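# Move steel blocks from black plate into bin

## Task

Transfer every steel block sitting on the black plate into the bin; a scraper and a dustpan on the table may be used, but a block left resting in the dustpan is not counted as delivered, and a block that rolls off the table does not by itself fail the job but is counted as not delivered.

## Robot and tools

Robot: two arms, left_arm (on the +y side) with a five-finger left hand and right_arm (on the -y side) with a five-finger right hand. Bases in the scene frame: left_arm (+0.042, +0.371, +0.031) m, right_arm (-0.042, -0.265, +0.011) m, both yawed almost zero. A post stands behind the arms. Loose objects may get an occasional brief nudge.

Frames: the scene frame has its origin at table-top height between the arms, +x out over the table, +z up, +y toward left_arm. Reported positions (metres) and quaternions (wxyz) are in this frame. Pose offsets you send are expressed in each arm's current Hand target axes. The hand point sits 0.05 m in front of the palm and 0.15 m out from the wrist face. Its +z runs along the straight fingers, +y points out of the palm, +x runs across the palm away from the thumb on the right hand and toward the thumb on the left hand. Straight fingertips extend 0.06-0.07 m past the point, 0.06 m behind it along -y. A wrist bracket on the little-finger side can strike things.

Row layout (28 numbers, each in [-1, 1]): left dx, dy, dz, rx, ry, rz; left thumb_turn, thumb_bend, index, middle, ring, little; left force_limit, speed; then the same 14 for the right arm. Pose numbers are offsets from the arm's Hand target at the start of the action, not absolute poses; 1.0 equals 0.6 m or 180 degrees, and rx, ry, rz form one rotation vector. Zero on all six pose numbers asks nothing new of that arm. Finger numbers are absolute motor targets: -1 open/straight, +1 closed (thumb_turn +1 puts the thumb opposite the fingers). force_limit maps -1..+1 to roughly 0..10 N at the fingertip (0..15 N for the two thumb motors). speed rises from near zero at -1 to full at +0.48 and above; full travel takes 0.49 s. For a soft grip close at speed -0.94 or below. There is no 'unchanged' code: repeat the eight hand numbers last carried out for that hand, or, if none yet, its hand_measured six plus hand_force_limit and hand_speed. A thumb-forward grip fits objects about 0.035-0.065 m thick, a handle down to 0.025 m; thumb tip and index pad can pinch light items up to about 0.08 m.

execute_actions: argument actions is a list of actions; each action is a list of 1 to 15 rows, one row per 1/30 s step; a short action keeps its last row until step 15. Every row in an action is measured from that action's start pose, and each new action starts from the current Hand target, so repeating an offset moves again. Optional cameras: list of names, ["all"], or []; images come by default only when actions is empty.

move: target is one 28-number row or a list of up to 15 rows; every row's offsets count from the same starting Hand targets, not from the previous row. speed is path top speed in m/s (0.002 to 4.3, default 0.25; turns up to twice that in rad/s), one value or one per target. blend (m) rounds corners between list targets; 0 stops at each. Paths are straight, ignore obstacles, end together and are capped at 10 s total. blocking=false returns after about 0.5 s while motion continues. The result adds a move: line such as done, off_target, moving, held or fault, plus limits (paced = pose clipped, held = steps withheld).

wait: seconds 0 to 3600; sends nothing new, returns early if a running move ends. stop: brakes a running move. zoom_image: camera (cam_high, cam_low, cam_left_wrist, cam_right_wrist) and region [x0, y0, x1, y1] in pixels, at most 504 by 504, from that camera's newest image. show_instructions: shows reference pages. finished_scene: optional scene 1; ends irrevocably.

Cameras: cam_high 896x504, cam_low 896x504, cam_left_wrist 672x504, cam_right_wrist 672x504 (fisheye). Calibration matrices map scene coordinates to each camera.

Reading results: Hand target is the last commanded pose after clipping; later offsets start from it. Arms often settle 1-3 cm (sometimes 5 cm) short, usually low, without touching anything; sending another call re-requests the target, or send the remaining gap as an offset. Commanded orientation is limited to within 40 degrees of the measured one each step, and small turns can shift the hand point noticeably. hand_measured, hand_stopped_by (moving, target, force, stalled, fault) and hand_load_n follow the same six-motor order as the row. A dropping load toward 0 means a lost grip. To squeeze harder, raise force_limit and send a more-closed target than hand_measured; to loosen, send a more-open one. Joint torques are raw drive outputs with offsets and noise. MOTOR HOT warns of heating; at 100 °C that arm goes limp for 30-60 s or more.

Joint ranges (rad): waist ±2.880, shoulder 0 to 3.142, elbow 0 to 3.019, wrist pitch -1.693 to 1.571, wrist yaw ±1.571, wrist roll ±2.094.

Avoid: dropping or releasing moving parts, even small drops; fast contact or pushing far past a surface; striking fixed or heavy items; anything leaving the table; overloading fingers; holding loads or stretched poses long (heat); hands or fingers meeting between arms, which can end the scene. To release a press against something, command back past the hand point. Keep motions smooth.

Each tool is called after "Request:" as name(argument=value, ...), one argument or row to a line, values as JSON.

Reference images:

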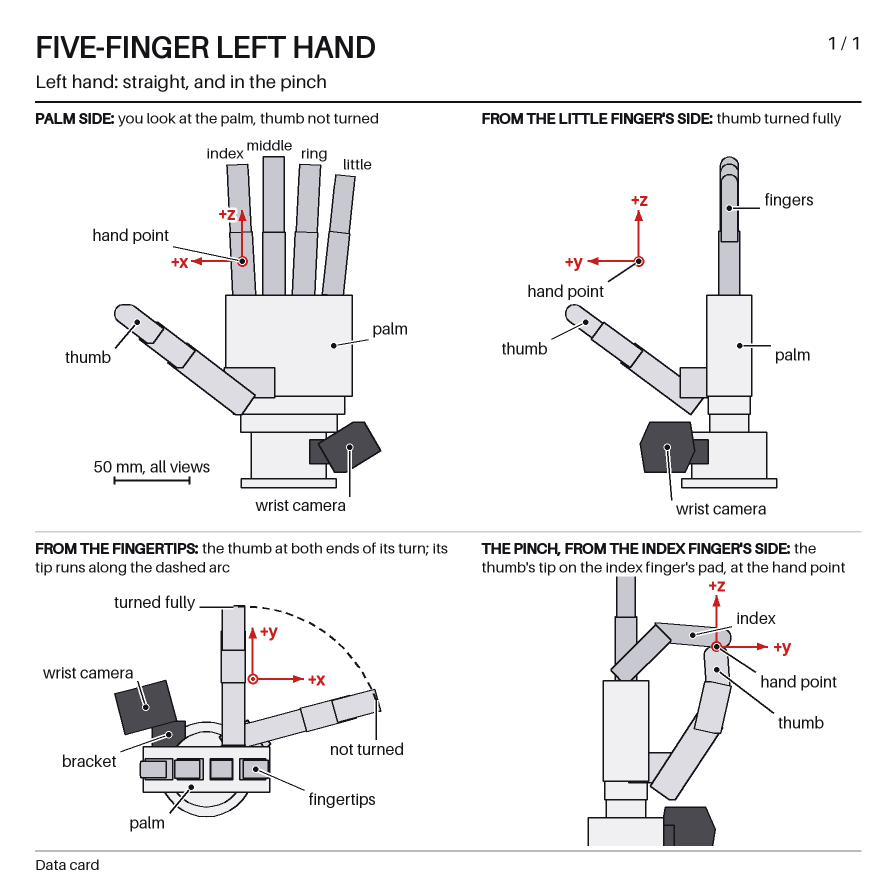

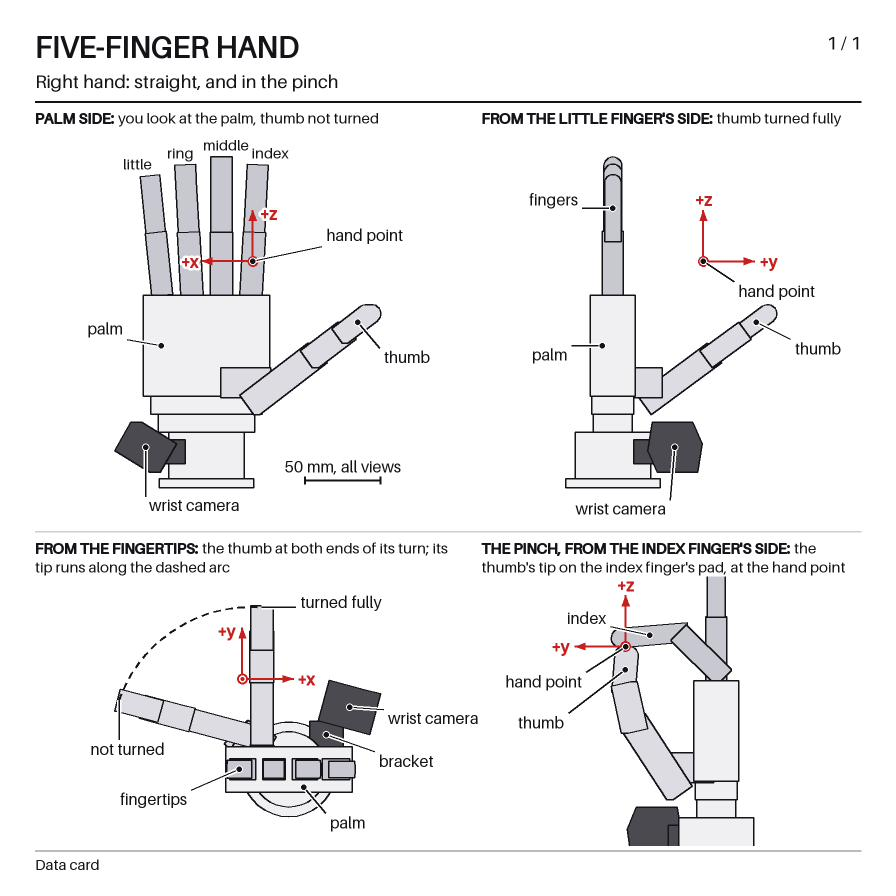

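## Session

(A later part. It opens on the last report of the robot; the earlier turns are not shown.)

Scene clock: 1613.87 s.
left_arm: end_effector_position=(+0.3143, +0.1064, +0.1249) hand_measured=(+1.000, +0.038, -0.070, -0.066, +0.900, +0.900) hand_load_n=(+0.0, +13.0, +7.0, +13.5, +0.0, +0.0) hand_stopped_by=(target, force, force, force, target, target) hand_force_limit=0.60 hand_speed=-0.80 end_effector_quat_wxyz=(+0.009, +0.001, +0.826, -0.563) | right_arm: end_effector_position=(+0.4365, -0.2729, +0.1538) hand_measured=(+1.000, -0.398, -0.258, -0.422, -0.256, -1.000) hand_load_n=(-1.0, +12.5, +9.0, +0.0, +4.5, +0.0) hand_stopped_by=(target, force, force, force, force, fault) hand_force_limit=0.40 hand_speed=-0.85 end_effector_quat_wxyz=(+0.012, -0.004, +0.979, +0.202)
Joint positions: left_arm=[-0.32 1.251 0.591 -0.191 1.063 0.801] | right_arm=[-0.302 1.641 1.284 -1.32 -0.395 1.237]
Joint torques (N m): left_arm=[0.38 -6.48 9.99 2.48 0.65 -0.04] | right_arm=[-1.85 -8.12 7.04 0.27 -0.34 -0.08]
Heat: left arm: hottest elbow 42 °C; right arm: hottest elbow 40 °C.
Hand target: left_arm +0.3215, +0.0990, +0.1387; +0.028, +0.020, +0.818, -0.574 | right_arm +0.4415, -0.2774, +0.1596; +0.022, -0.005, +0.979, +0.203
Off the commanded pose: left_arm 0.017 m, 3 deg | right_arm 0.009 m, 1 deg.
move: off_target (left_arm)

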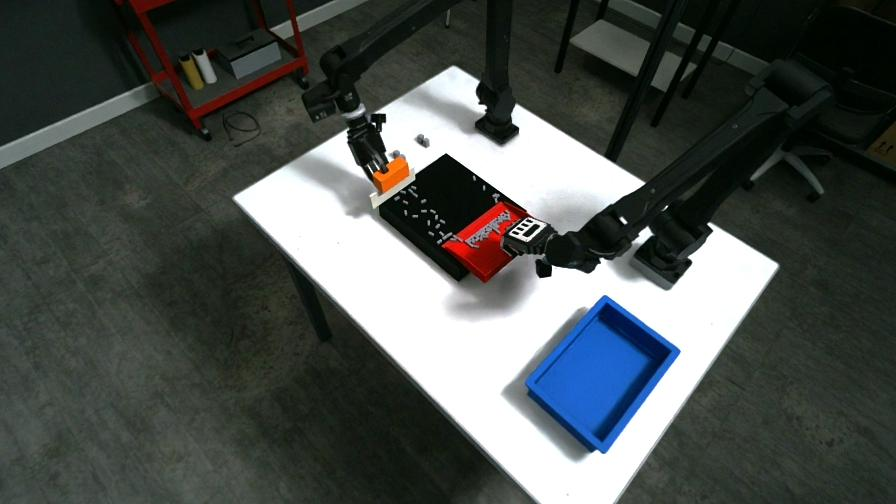

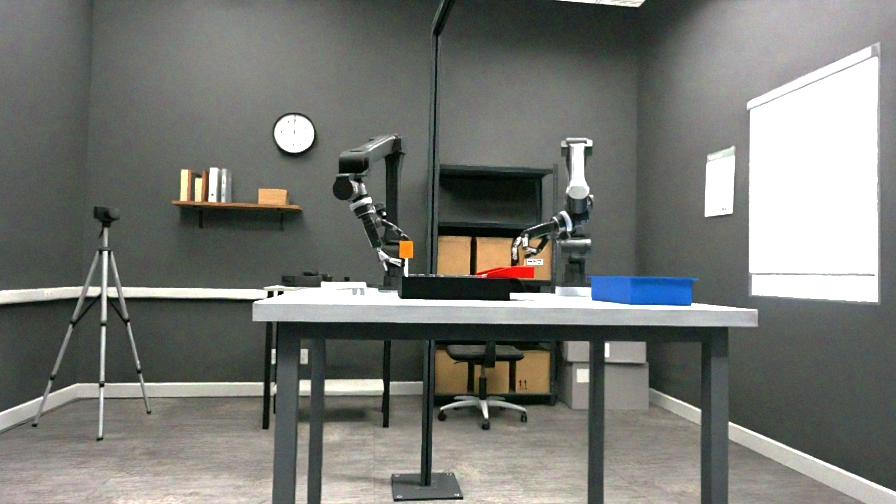

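Request:
move(
  target=[
    [0,0,0,0,0,0,1,0.5,0.7,0.7,0.9,0.9,0.6,-0.8,0,0.0535,0.0232,0,0,0,1,0.1,0.3,0.3,0.3,-1,0.4,-0.85],
    [0,0,0,0,0,0,1,0.5,0.7,0.7,0.9,0.9,0.6,-0.8,0.025,0.1382,0.0587,0,0.0265,-0.0612,1,0.1,0.3,0.3,0.3,-1,0.4,-0.85],
  ],
  speed=0.05,
  blend=0.01,
  cameras=["cam_high","cam_low"],
)

Request:
zoom_image(
  camera="cam_high",
  region=[360, 150, 510, 270],
)

Request:
zoom_image(
  camera="cam_low",
  region=[380, 240, 480, 310],
)

Scene clock: 1625.43 s.
left_arm: end_effector_position=(+0.3144, +0.1063, +0.1251) hand_measured=(+1.000, +0.038, -0.070, -0.066, +0.900, +0.900) hand_load_n=(+0.0, +13.0, +7.0, +13.0, +0.0, +0.0) hand_stopped_by=(target, force, force, force, target, target) hand_force_limit=0.60 hand_speed=-0.80 end_effector_quat_wxyz=(+0.010, +0.001, +0.826, -0.563) | right_arm: end_effector_position=(+0.4259, -0.1978, +0.1525) hand_measured=(+1.000, -0.398, -0.258, -0.422, -0.256, -1.000) hand_load_n=(-2.0, +13.5, +7.0, +0.5, +4.5, +0.0) hand_stopped_by=(target, force, force, force, force, fault) hand_force_limit=0.40 hand_speed=-0.85 end_effector_quat_wxyz=(+0.003, -0.092, +0.975, +0.202)
Joint positions: left_arm=[-0.32 1.251 0.591 -0.19 1.063 0.8] | right_arm=[-0.147 1.626 1.261 -1.303 -0.395 1.214]
Joint torques (N m): left_arm=[0.15 -6.53 9.99 2.5 0.66 -0.02] | right_arm=[0.73 -8.12 7.62 -0.59 0.06 -0.07]
Heat: left arm: hottest elbow 41 °C; right arm: hottest elbow 40 °C.
Hand target: left_arm +0.3215, +0.0990, +0.1387; +0.028, +0.020, +0.818, -0.574 | right_arm +0.4265, -0.1874, +0.1596; +0.001, -0.107, +0.974, +0.200
Off the commanded pose: left_arm 0.017 m, 3 deg | right_arm 0.013 m, 2 deg.
move: off_target (right_arm)

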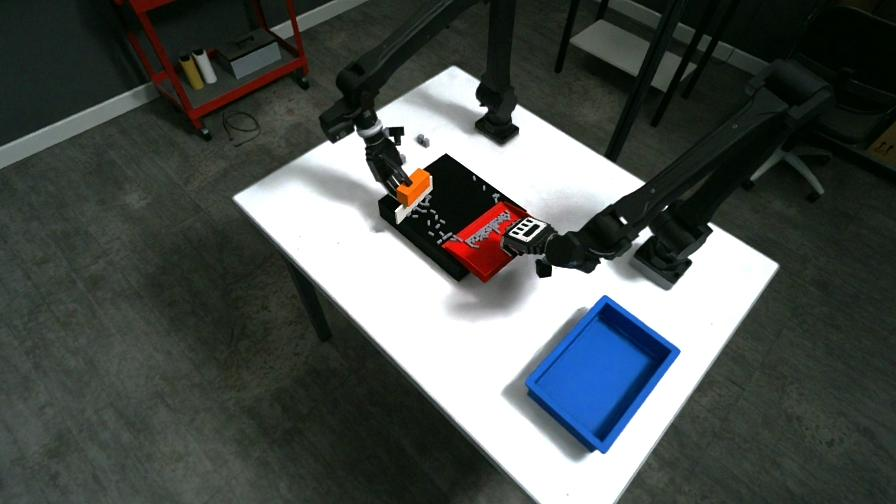

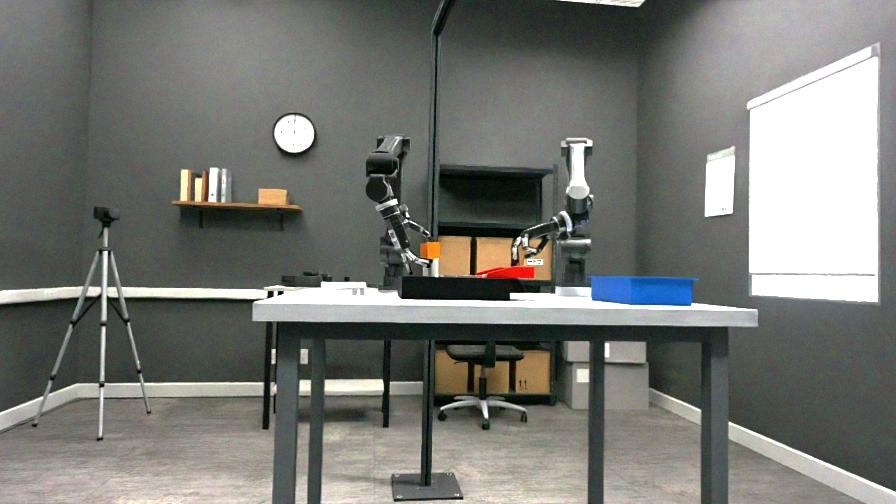

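Scaled by 3.360.

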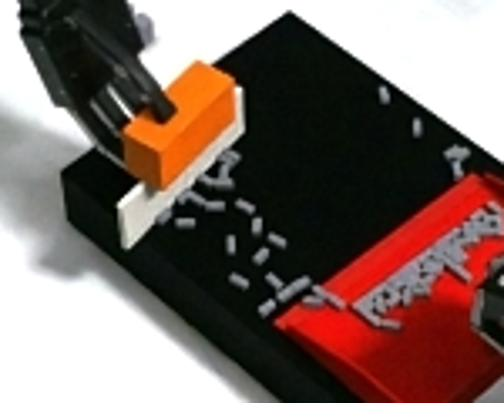

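Scaled by 5.040.

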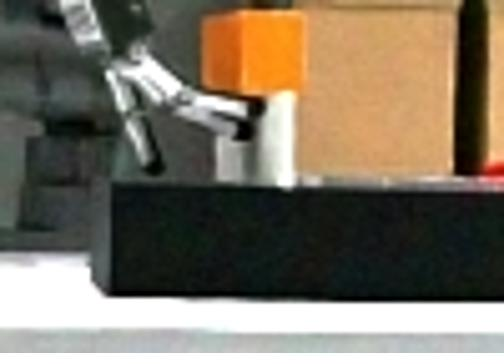

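Request:
move(
  target=[0,0,0,0,0,0,1,0.5,0.7,0.7,0.9,0.9,0.6,-0.8,0.002,0.0943,0.0408,0,0,0,1,0.1,0.3,0.3,0.3,-1,0.4,-0.85],
  speed=0.05,
  cameras=["cam_high","cam_low"],
)

Request:
zoom_image(
  camera="cam_high",
  region=[360, 150, 510, 270],
)

Request:
zoom_image(
  camera="cam_low",
  region=[380, 240, 480, 310],
)

Scene clock: 1637.47 s.
left_arm: end_effector_position=(+0.3144, +0.1063, +0.1251) hand_measured=(+1.000, +0.038, -0.070, -0.066, +0.900, +0.900) hand_load_n=(+0.0, +13.0, +7.0, +13.5, +0.0, +0.0) hand_stopped_by=(target, force, force, force, target, target) hand_force_limit=0.60 hand_speed=-0.80 end_effector_quat_wxyz=(+0.010, +0.001, +0.826, -0.563) | right_arm: end_effector_position=(+0.4127, -0.1376, +0.1532) hand_measured=(+1.000, -0.398, -0.258, -0.422, -0.256, -1.000) hand_load_n=(-2.5, +14.0, +7.0, +0.0, +5.0, +0.0) hand_stopped_by=(target, force, force, force, force, fault) hand_force_limit=0.40 hand_speed=-0.85 end_effector_quat_wxyz=(-0.001, -0.109, +0.974, +0.199)
Joint positions: left_arm=[-0.32 1.251 0.591 -0.19 1.063 0.8] | right_arm=[-0.015 1.585 1.215 -1.259 -0.396 1.318]
Joint torques (N m): left_arm=[0.21 -6.65 10.04 2.56 0.65 -0.04] | right_arm=[0.67 -8.47 6.16 0.27 -0.23 0.25]
Heat: left arm: hottest elbow 40 °C; right arm: hottest elbow 39 °C.
Hand target: left_arm +0.3215, +0.0990, +0.1387; +0.028, +0.020, +0.818, -0.574 | right_arm +0.4125, -0.1273, +0.1591; +0.001, -0.107, +0.974, +0.200
Off the commanded pose: left_arm 0.017 m, 3 deg | right_arm 0.012 m, 0 deg.
move: off_target (right_arm)

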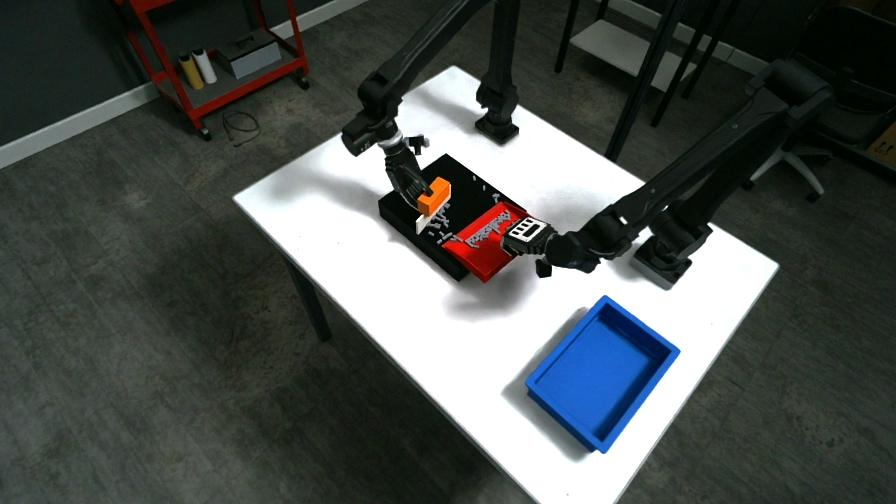

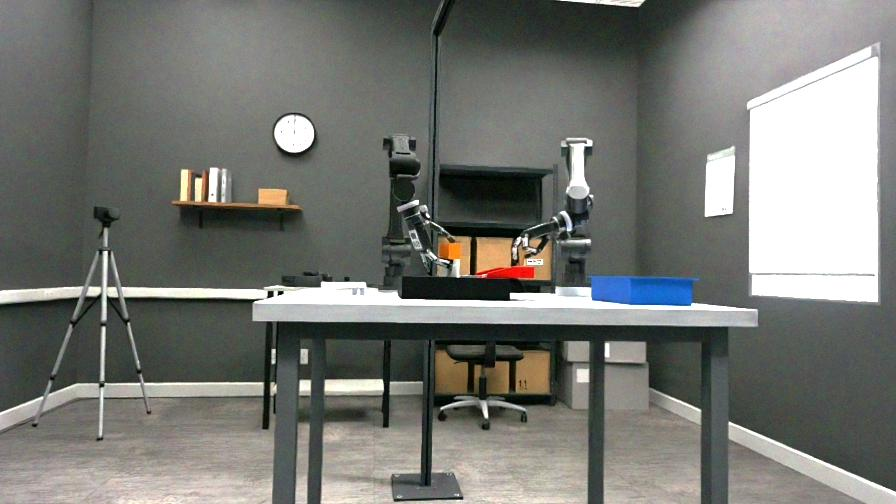

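Scaled by 3.360.

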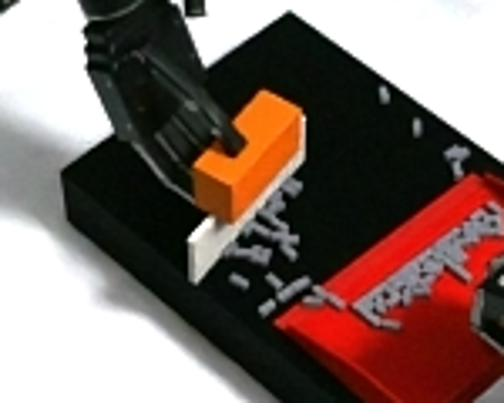

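Scaled by 5.040.

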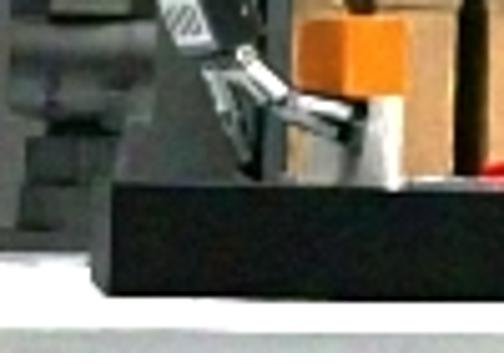

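Request:
move(
  target=[0,0,0,0,0,0,1,0.5,0.7,0.7,0.9,0.9,0.6,-0.8,-0.0091,0.0685,0.0301,0,0,0,1,0.1,0.3,0.3,0.3,-1,0.4,-0.85],
  speed=0.05,
  cameras=["cam_high","cam_low"],
)

Request:
zoom_image(
  camera="cam_high",
  region=[400, 180, 510, 270],
)

Request:
zoom_image(
  camera="cam_low",
  region=[430, 240, 530, 310],
)

Scene clock: 1645.93 s.
left_arm: end_effector_position=(+0.3144, +0.1063, +0.1251) hand_measured=(+1.000, +0.038, -0.070, -0.066, +0.900, +0.900) hand_load_n=(+0.0, +13.0, +7.0, +13.0, +0.0, +0.0) hand_stopped_by=(target, force, force, force, target, target) hand_force_limit=0.60 hand_speed=-0.80 end_effector_quat_wxyz=(+0.010, +0.001, +0.826, -0.563) | right_arm: end_effector_position=(+0.4100, -0.0936, +0.1531) hand_measured=(+1.000, -0.398, -0.258, -0.422, -0.256, -1.000) hand_load_n=(-3.0, +14.0, +7.0, +0.0, +5.0, +0.0) hand_stopped_by=(target, force, force, force, force, fault) hand_force_limit=0.40 hand_speed=-0.85 end_effector_quat_wxyz=(-0.001, -0.108, +0.974, +0.198)
Joint positions: left_arm=[-0.32 1.251 0.591 -0.19 1.063 0.8] | right_arm=[0.085 1.572 1.201 -1.214 -0.398 1.428]
Joint torques (N m): left_arm=[0.09 -6.53 10 2.51 0.66 -0.04] | right_arm=[0.79 -8.35 6.13 0.27 -0.24 0.25]
Heat: left arm: hottest elbow 40 °C; right arm: hottest elbow 39 °C.
Hand target: left_arm +0.3215, +0.0990, +0.1387; +0.028, +0.020, +0.818, -0.574 | right_arm +0.4085, -0.0823, +0.1587; +0.001, -0.107, +0.974, +0.200
Off the commanded pose: left_arm 0.017 m, 3 deg | right_arm 0.013 m, 0 deg.
move: off_target (right_arm)

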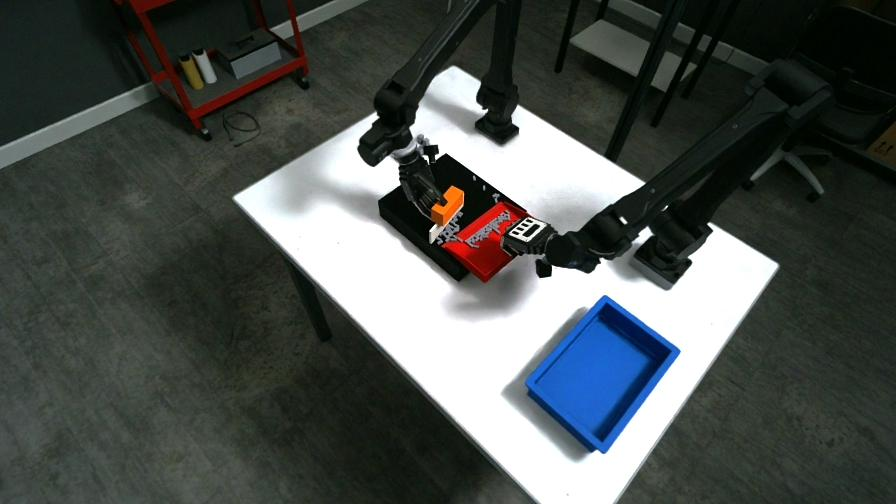

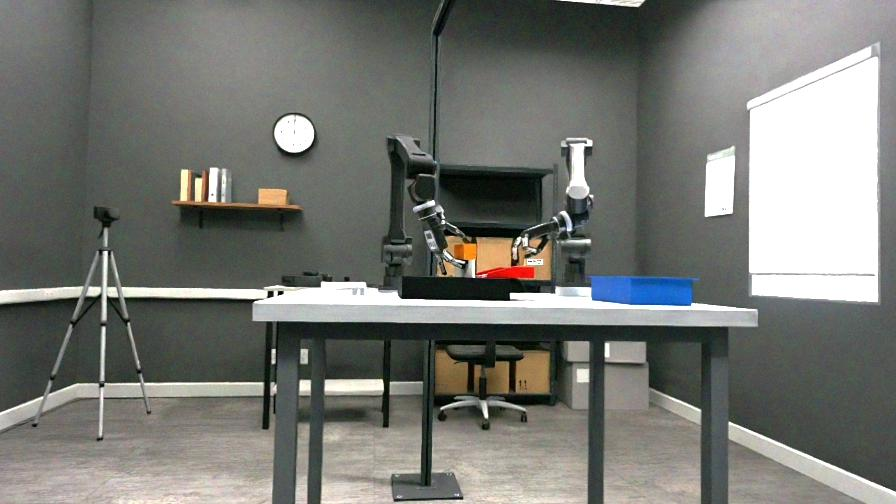

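Scaled by 4.582.

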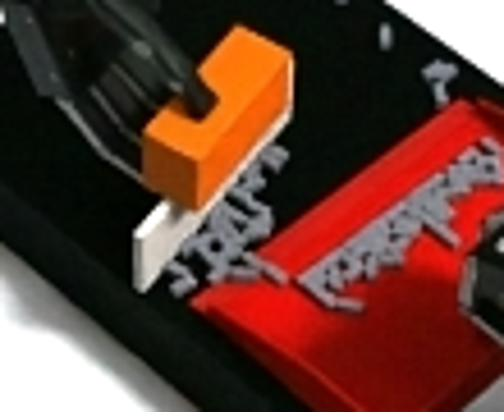

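Scaled by 5.040.

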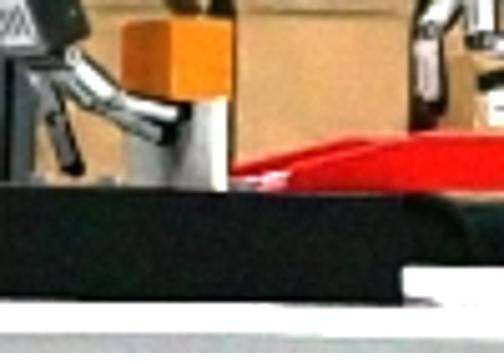

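Request:
move(
  target=[0,0,0,0,0,0,1,0.5,0.7,0.7,0.9,0.9,0.6,-0.8,0.0142,0.0343,0.0142,0,0,0,1,0.1,0.3,0.3,0.3,-1,0.4,-0.85],
  speed=0.04,
  cameras=["cam_high","cam_low"],
)

Request:
zoom_image(
  camera="cam_high",
  region=[400, 180, 510, 270],
)

Scene clock: 1654.93 s.
left_arm: end_effector_position=(+0.3144, +0.1063, +0.1251) hand_measured=(+1.000, +0.038, -0.070, -0.066, +0.900, +0.900) hand_load_n=(+0.0, +13.0, +7.0, +13.0, +0.0, +0.5) hand_stopped_by=(target, force, force, force, target, target) hand_force_limit=0.60 hand_speed=-0.80 end_effector_quat_wxyz=(+0.010, +0.001, +0.826, -0.563) | right_arm: end_effector_position=(+0.3993, -0.0737, +0.1534) hand_measured=(+1.000, -0.398, -0.258, -0.422, -0.256, -1.000) hand_load_n=(-2.5, +13.5, +7.0, +0.0, +5.0, +0.0) hand_stopped_by=(target, force, force, force, force, fault) hand_force_limit=0.40 hand_speed=-0.85 end_effector_quat_wxyz=(+0.001, -0.107, +0.974, +0.198)
Joint positions: left_arm=[-0.32 1.251 0.591 -0.19 1.063 0.8] | right_arm=[0.132 1.543 1.168 -1.184 -0.398 1.484]
Joint torques (N m): left_arm=[0.26 -6.53 9.95 2.55 0.65 -0.04] | right_arm=[0.85 -8.18 6.16 0.29 -0.22 0.25]
Heat: left arm: hottest elbow 39 °C; right arm: hottest elbow 39 °C.
Hand target: left_arm +0.3215, +0.0990, +0.1387; +0.028, +0.020, +0.818, -0.574 | right_arm +0.3956, -0.0622, +0.1585; +0.001, -0.107, +0.974, +0.200
Off the commanded pose: left_arm 0.017 m, 3 deg | right_arm 0.013 m, 0 deg.
move: off_target (right_arm)

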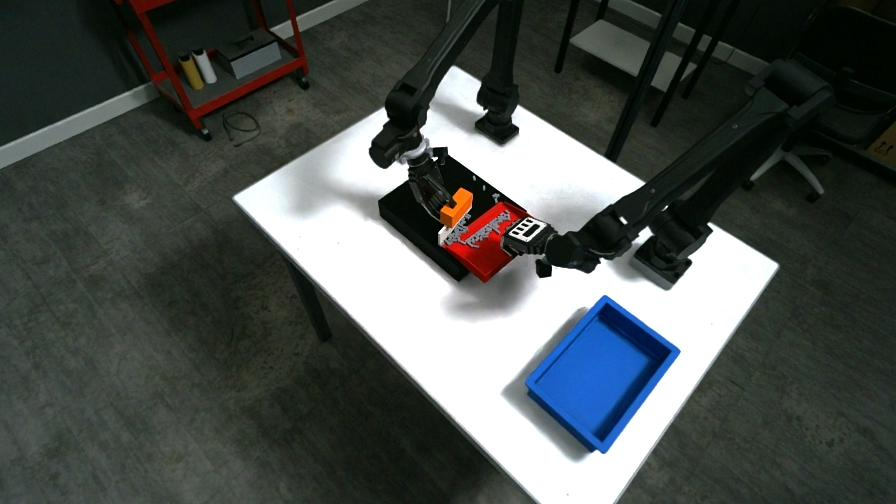

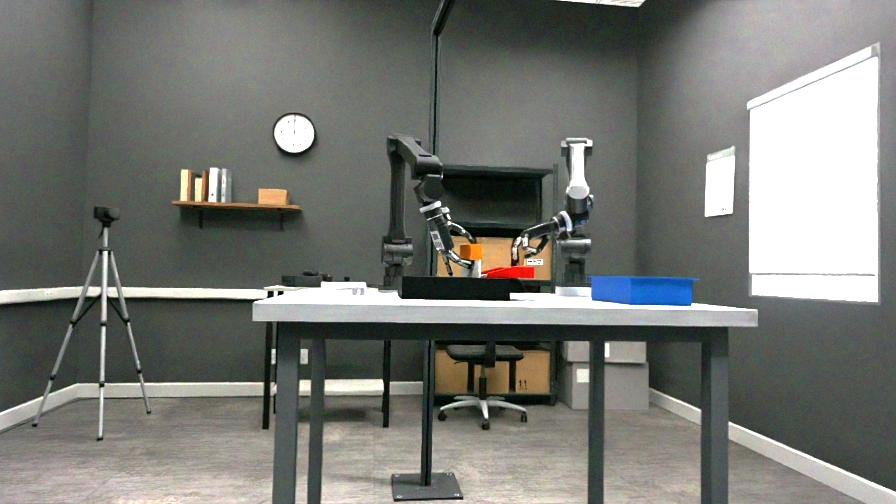

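Scaled by 4.582.

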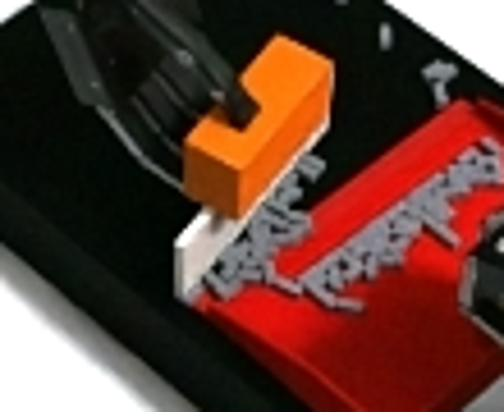

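Request:
zoom_image(
  camera="cam_high",
  region=[430, 220, 480, 260],
)

Scaled by 10.080.

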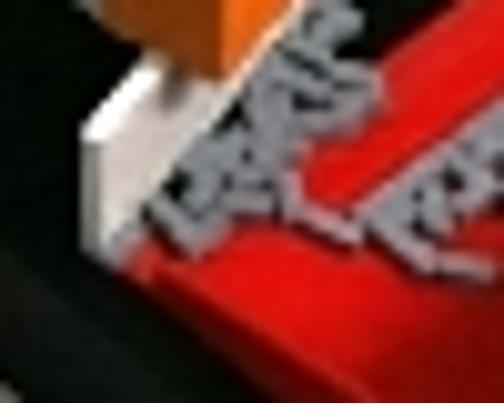

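Request:
move(
  target=[0,0,0,0,0,0,1,0.5,0.7,0.7,0.9,0.9,0.6,-0.8,0.0088,0.0522,0.013,0.003,-0.0265,0.0612,1,0.1,0.3,0.3,0.3,-1,0.4,-0.85],
  speed=0.04,
  cameras=["cam_high","cam_low"],
)

Request:
zoom_image(
  camera="cam_high",
  region=[420, 190, 520, 270],
)

Request:
zoom_image(
  camera="cam_low",
  region=[440, 230, 560, 310],
)

Scene clock: 1669.70 s.
left_arm: end_effector_position=(+0.3142, +0.1064, +0.1250) hand_measured=(+1.000, +0.038, -0.070, -0.066, +0.900, +0.900) hand_load_n=(+0.0, +13.0, +7.0, +13.5, +0.0, +0.0) hand_stopped_by=(target, force, force, force, target, target) hand_force_limit=0.60 hand_speed=-0.80 end_effector_quat_wxyz=(+0.009, +0.000, +0.826, -0.563) | right_arm: end_effector_position=(+0.3882, -0.0486, +0.1561) hand_measured=(+1.000, -0.398, -0.258, -0.422, -0.256, -1.000) hand_load_n=(-2.5, +14.0, +7.0, +0.0, +4.5, +0.0) hand_stopped_by=(target, force, force, force, force, fault) hand_force_limit=0.40 hand_speed=-0.85 end_effector_quat_wxyz=(+0.016, +0.012, +0.981, +0.192)
Joint positions: left_arm=[-0.32 1.251 0.591 -0.191 1.063 0.8] | right_arm=[0.226 1.433 1.057 -1.069 -0.367 1.842]
Joint torques (N m): left_arm=[0.26 -6.53 10.02 2.55 0.66 -0.02] | right_arm=[1.49 -6.83 6.39 0.58 -0.29 0.14]
Heat: left arm: hottest elbow 39 °C; right arm: hottest elbow 39 °C.
Hand target: left_arm +0.3215, +0.0990, +0.1387; +0.028, +0.020, +0.818, -0.574 | right_arm +0.3836, -0.0322, +0.1633; +0.023, -0.005, +0.980, +0.199
Off the commanded pose: left_arm 0.017 m, 4 deg | right_arm 0.019 m, 2 deg.
move: off_target (right_arm)

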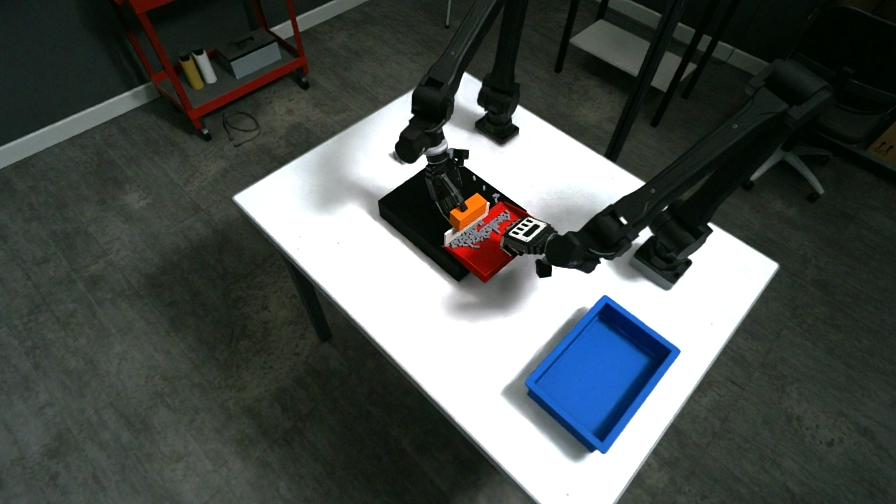

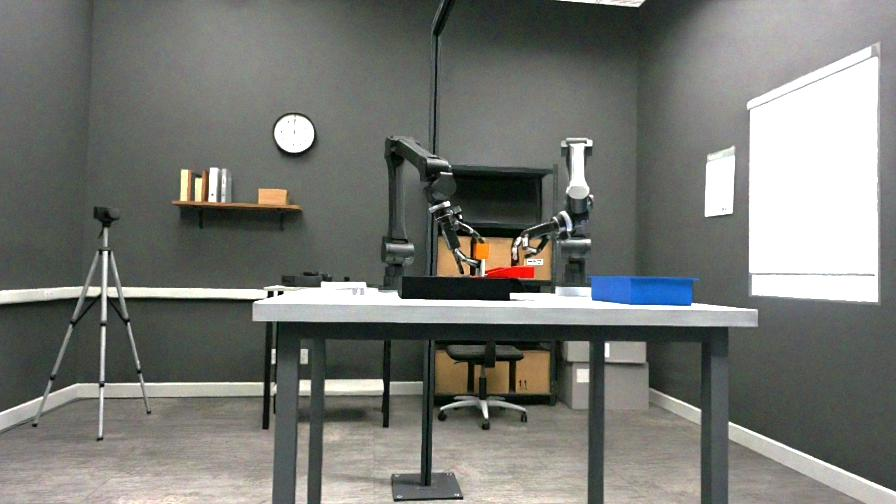

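Scaled by 5.040.

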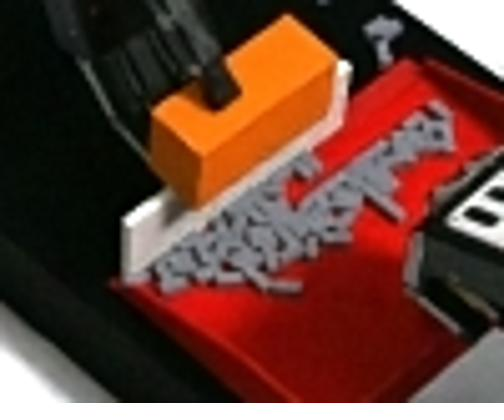

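Scaled by 4.200.

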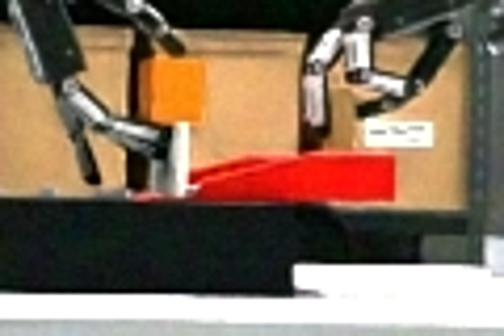

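Request:
move(
  target=[0,0,0,0,0,0,1,0.5,0.7,0.7,0.9,0.9,0.6,-0.8,0.0047,0.0364,0.0083,0,0,0,1,0.1,0.3,0.3,0.3,-1,0.4,-0.85],
  speed=0.04,
  cameras=["cam_high","cam_low"],
)

Request:
zoom_image(
  camera="cam_high",
  region=[420, 190, 520, 270],
)

Request:
zoom_image(
  camera="cam_low",
  region=[440, 230, 560, 310],
)

Scene clock: 1675.93 s.
left_arm: end_effector_position=(+0.3136, +0.1066, +0.1244) hand_measured=(+1.000, +0.038, -0.070, -0.066, +0.900, +0.900) hand_load_n=(+0.5, +13.5, +7.0, +13.0, +0.0, +0.0) hand_stopped_by=(target, force, force, force, target, target) hand_force_limit=0.60 hand_speed=-0.80 end_effector_quat_wxyz=(+0.008, +0.000, +0.827, -0.563) | right_arm: end_effector_position=(+0.3806, -0.0254, +0.1580) hand_measured=(+1.000, -0.398, -0.258, -0.422, -0.256, -1.000) hand_load_n=(-2.5, +14.0, +6.5, +0.0, +5.0, +0.0) hand_stopped_by=(target, force, force, force, force, fault) hand_force_limit=0.40 hand_speed=-0.85 end_effector_quat_wxyz=(+0.014, +0.005, +0.981, +0.192)
Joint positions: left_arm=[-0.32 1.251 0.59 -0.191 1.063 0.8] | right_arm=[0.284 1.428 1.057 -1.056 -0.361 1.889]
Joint torques (N m): left_arm=[0.15 -6.48 10.17 2.51 0.65 -0.02] | right_arm=[1.26 -6.53 7.34 0.5 -0.2 0.15]
Heat: left arm: hottest elbow 39 °C; right arm: hottest elbow 38 °C.
Hand target: left_arm +0.3215, +0.0990, +0.1387; +0.028, +0.020, +0.818, -0.574 | right_arm +0.3806, -0.0101, +0.1670; +0.023, -0.005, +0.980, +0.199
Off the commanded pose: left_arm 0.018 m, 4 deg | right_arm 0.018 m, 2 deg.
move: off_target (right_arm)

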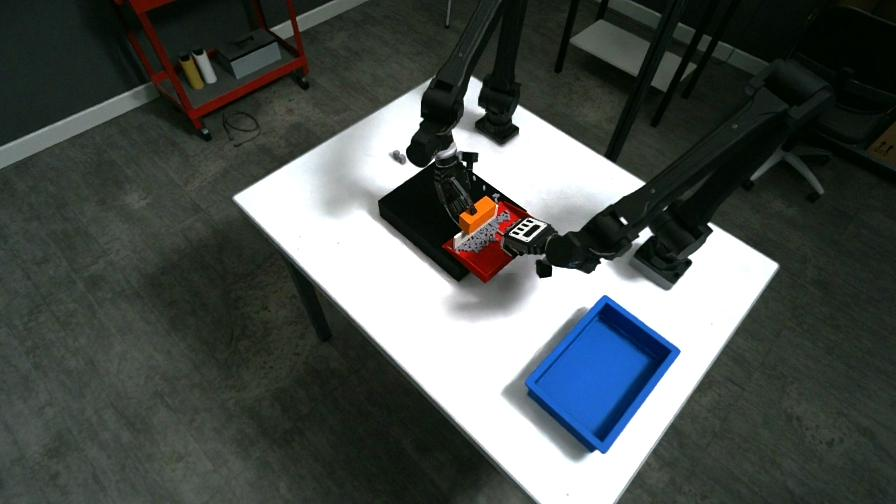

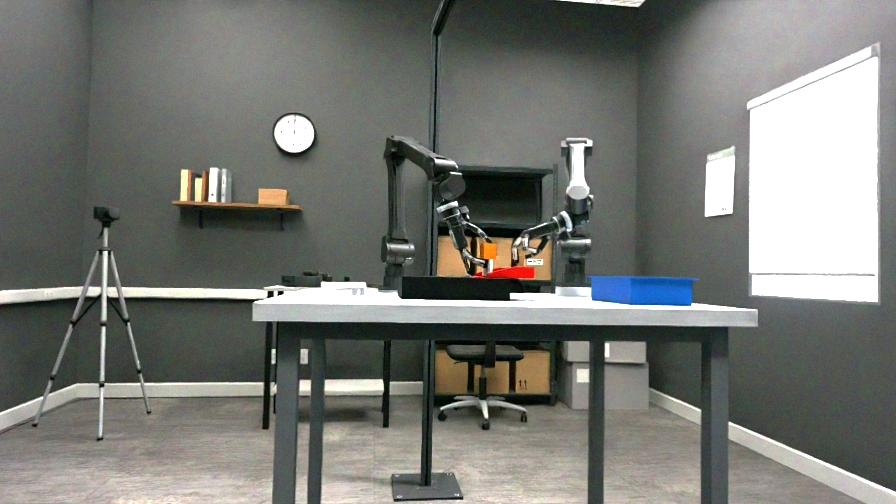

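Scaled by 5.040.

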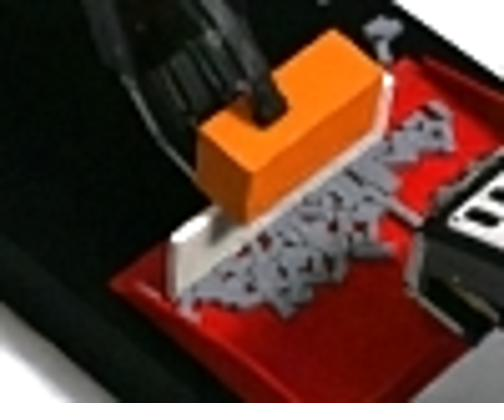

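Scaled by 4.200.

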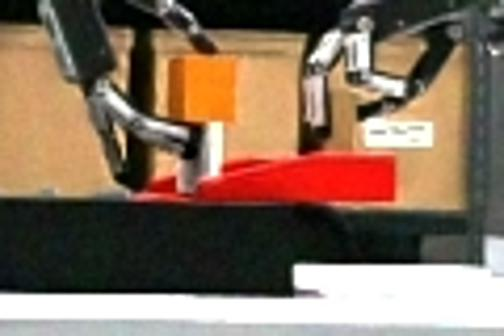

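Request:
move(
  target=[
    [0,0,0,0,0,0,1,0.5,0.7,0.7,0.9,0.9,0.6,-0.8,-0.0037,0.0178,-0.083,0,0,0,1,0.1,0.3,0.3,0.3,-1,0.4,-0.85],
    [0,0,0,0,0,0,1,0.5,0.7,0.7,0.9,0.9,0.6,-0.8,-0.0045,-0.2663,-0.2243,0,0,0,1,0.1,0.3,0.3,0.3,-1,0.4,-0.85],
  ],
  speed=0.12,
  blend=0.02,
  cameras=["cam_high","cam_low"],
)

Request:
zoom_image(
  camera="cam_high",
  region=[370, 140, 540, 290],
)

Request:
zoom_image(
  camera="cam_high",
  region=[450, 160, 540, 230],
)

Scene clock: 1684.10 s.
left_arm: end_effector_position=(+0.3138, +0.1065, +0.1245) hand_measured=(+1.000, +0.038, -0.070, -0.066, +0.900, +0.900) hand_load_n=(+0.5, +13.5, +7.5, +13.0, +0.0, +0.5) hand_stopped_by=(target, force, force, force, target, target) hand_force_limit=0.60 hand_speed=-0.80 end_effector_quat_wxyz=(+0.009, +0.000, +0.826, -0.563) | right_arm: end_effector_position=(+0.3653, -0.2080, +0.2067) hand_measured=(+1.000, -0.398, -0.258, -0.422, -0.256, -1.000) hand_load_n=(-1.0, +12.5, +9.5, +0.0, +4.0, +0.0) hand_stopped_by=(target, force, force, force, force, fault) hand_force_limit=0.40 hand_speed=-0.85 end_effector_quat_wxyz=(-0.004, +0.008, +0.981, +0.196)
Joint positions: left_arm=[-0.32 1.251 0.59 -0.19 1.063 0.8] | right_arm=[-0.187 1.385 1.149 -1.418 -0.386 1.381]
Joint torques (N m): left_arm=[0.15 -6.53 10.17 2.54 0.64 -0.02] | right_arm=[-1.49 -5.42 10.41 -0.4 -0.58 -0.1]
Heat: left arm: hottest elbow 39 °C; right arm: hottest elbow 39 °C.
Hand target: left_arm +0.3215, +0.0990, +0.1387; +0.028, +0.020, +0.818, -0.574 | right_arm +0.3804, -0.2097, +0.2288; +0.023, -0.005, +0.980, +0.199
Off the commanded pose: left_arm 0.018 m, 4 deg | right_arm 0.027 m, 3 deg.
move: off_target (right_arm)

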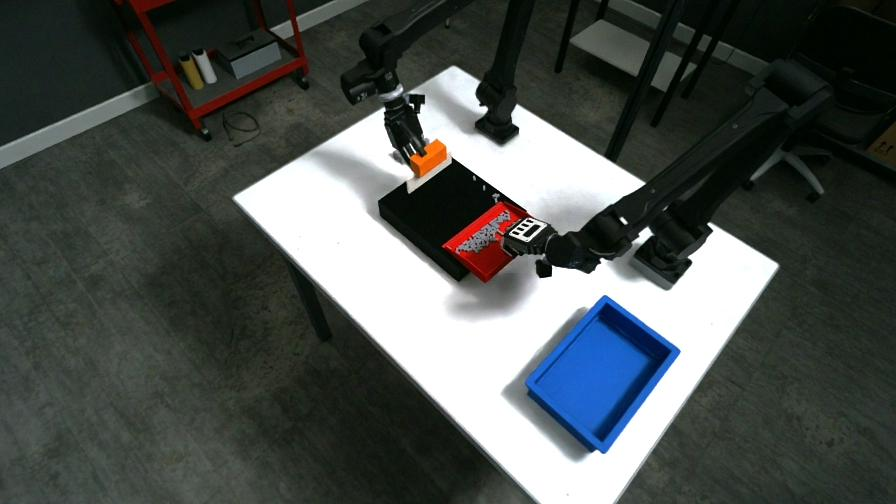

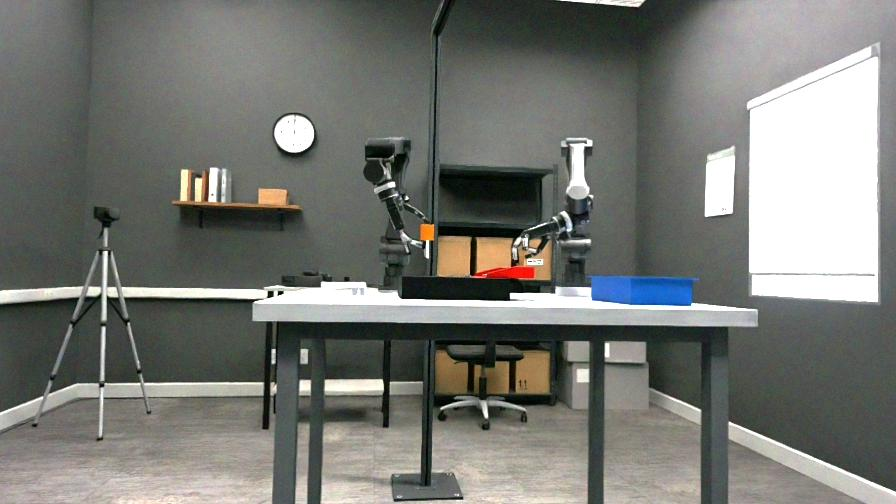

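Scaled by 2.965.

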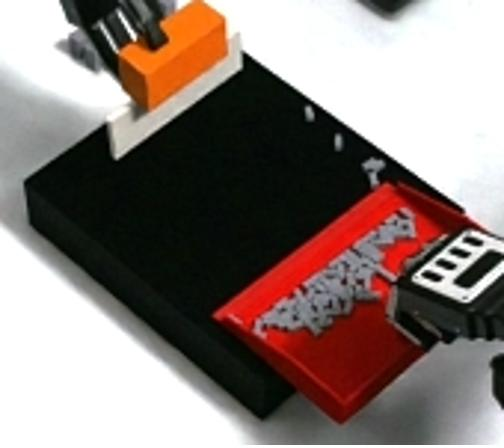

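Scaled by 5.600.

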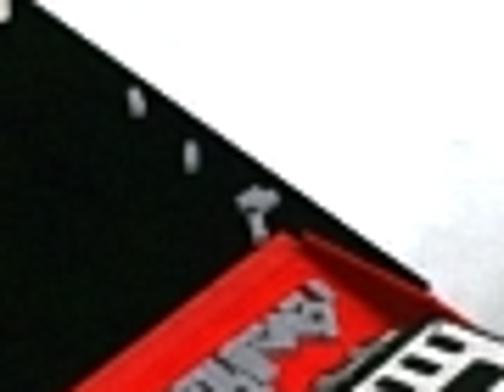

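Request:
move(
  target=[0.0417,0,0,0,0,0,1,0.5,0.7,0.7,0.9,0.9,0.6,-0.8,0,0,0,0,0,0,1,0.1,0.3,0.3,0.3,-1,0.4,-0.85],
  speed=0.03,
  cameras=["cam_high","cam_low"],
)

Request:
zoom_image(
  camera="cam_high",
  region=[370, 140, 540, 290],
)

Request:
zoom_image(
  camera="cam_high",
  region=[450, 160, 540, 230],
)

Scene clock: 1694.93 s.
left_arm: end_effector_position=(+0.2983, +0.1075, +0.1231) hand_measured=(+1.000, +0.038, -0.070, -0.066, +0.900, +0.900) hand_load_n=(+5.0, +14.0, +10.0, +11.0, +0.0, +0.5) hand_stopped_by=(target, force, force, force, target, target) hand_force_limit=0.60 hand_speed=-0.80 end_effector_quat_wxyz=(+0.021, +0.005, +0.826, -0.563) | right_arm: end_effector_position=(+0.3653, -0.2080, +0.2067) hand_measured=(+1.000, -0.398, -0.258, -0.422, -0.256, -1.000) hand_load_n=(-0.5, +12.5, +9.5, +0.0, +4.5, +0.0) hand_stopped_by=(target, force, force, force, force, fault) hand_force_limit=0.40 hand_speed=-0.85 end_effector_quat_wxyz=(-0.004, +0.008, +0.981, +0.196)
Joint positions: left_arm=[-0.338 1.192 0.534 -0.148 1.04 0.777] | right_arm=[-0.187 1.385 1.149 -1.418 -0.386 1.381]
Joint torques (N m): left_arm=[-0.09 -6.77 9.33 2.13 0.73 -0.05] | right_arm=[-1.44 -5.36 10.44 -0.43 -0.57 -0.1]
Heat: left arm: hottest elbow 40 °C; right arm: hottest elbow 41 °C.
Hand target: left_arm +0.2966, +0.0990, +0.1370; +0.028, +0.020, +0.818, -0.574 | right_arm +0.3804, -0.2097, +0.2288; +0.023, -0.005, +0.980, +0.199
Off the commanded pose: left_arm 0.016 m, 2 deg | right_arm 0.027 m, 3 deg.
move: off_target (left_arm)

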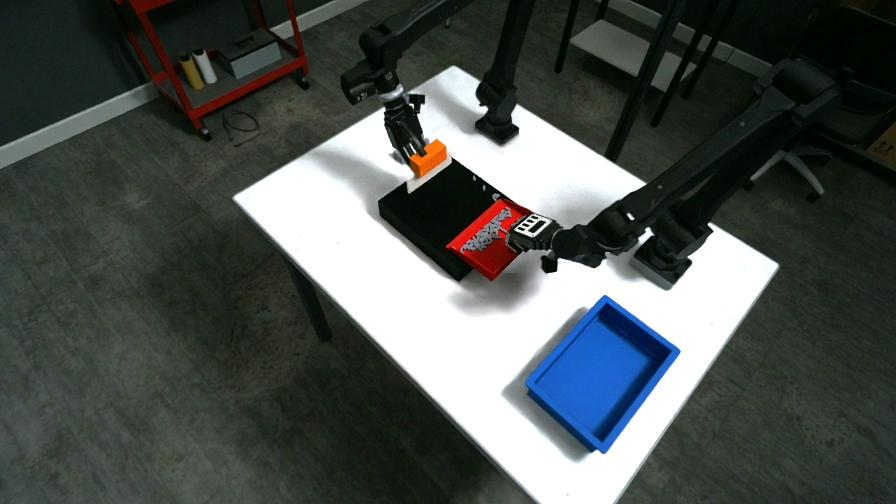

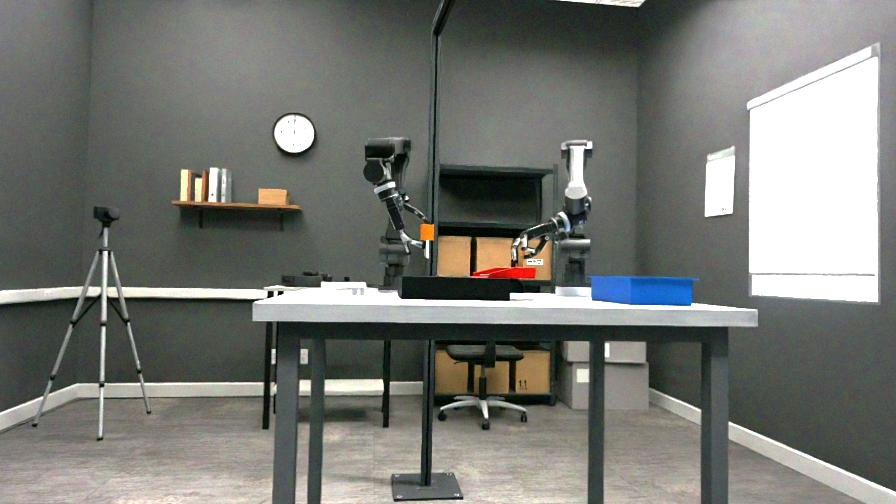

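Scaled by 2.965.

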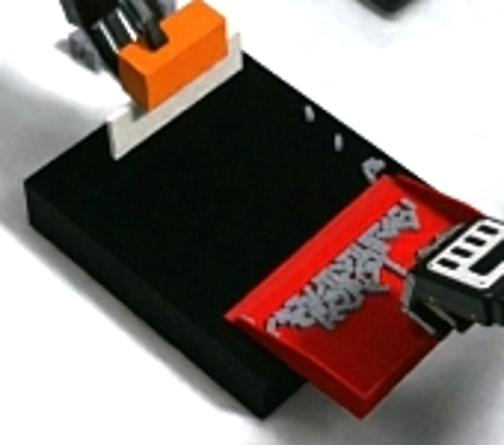

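Scaled by 5.600.

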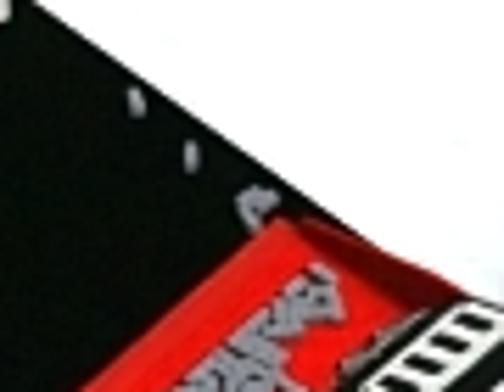

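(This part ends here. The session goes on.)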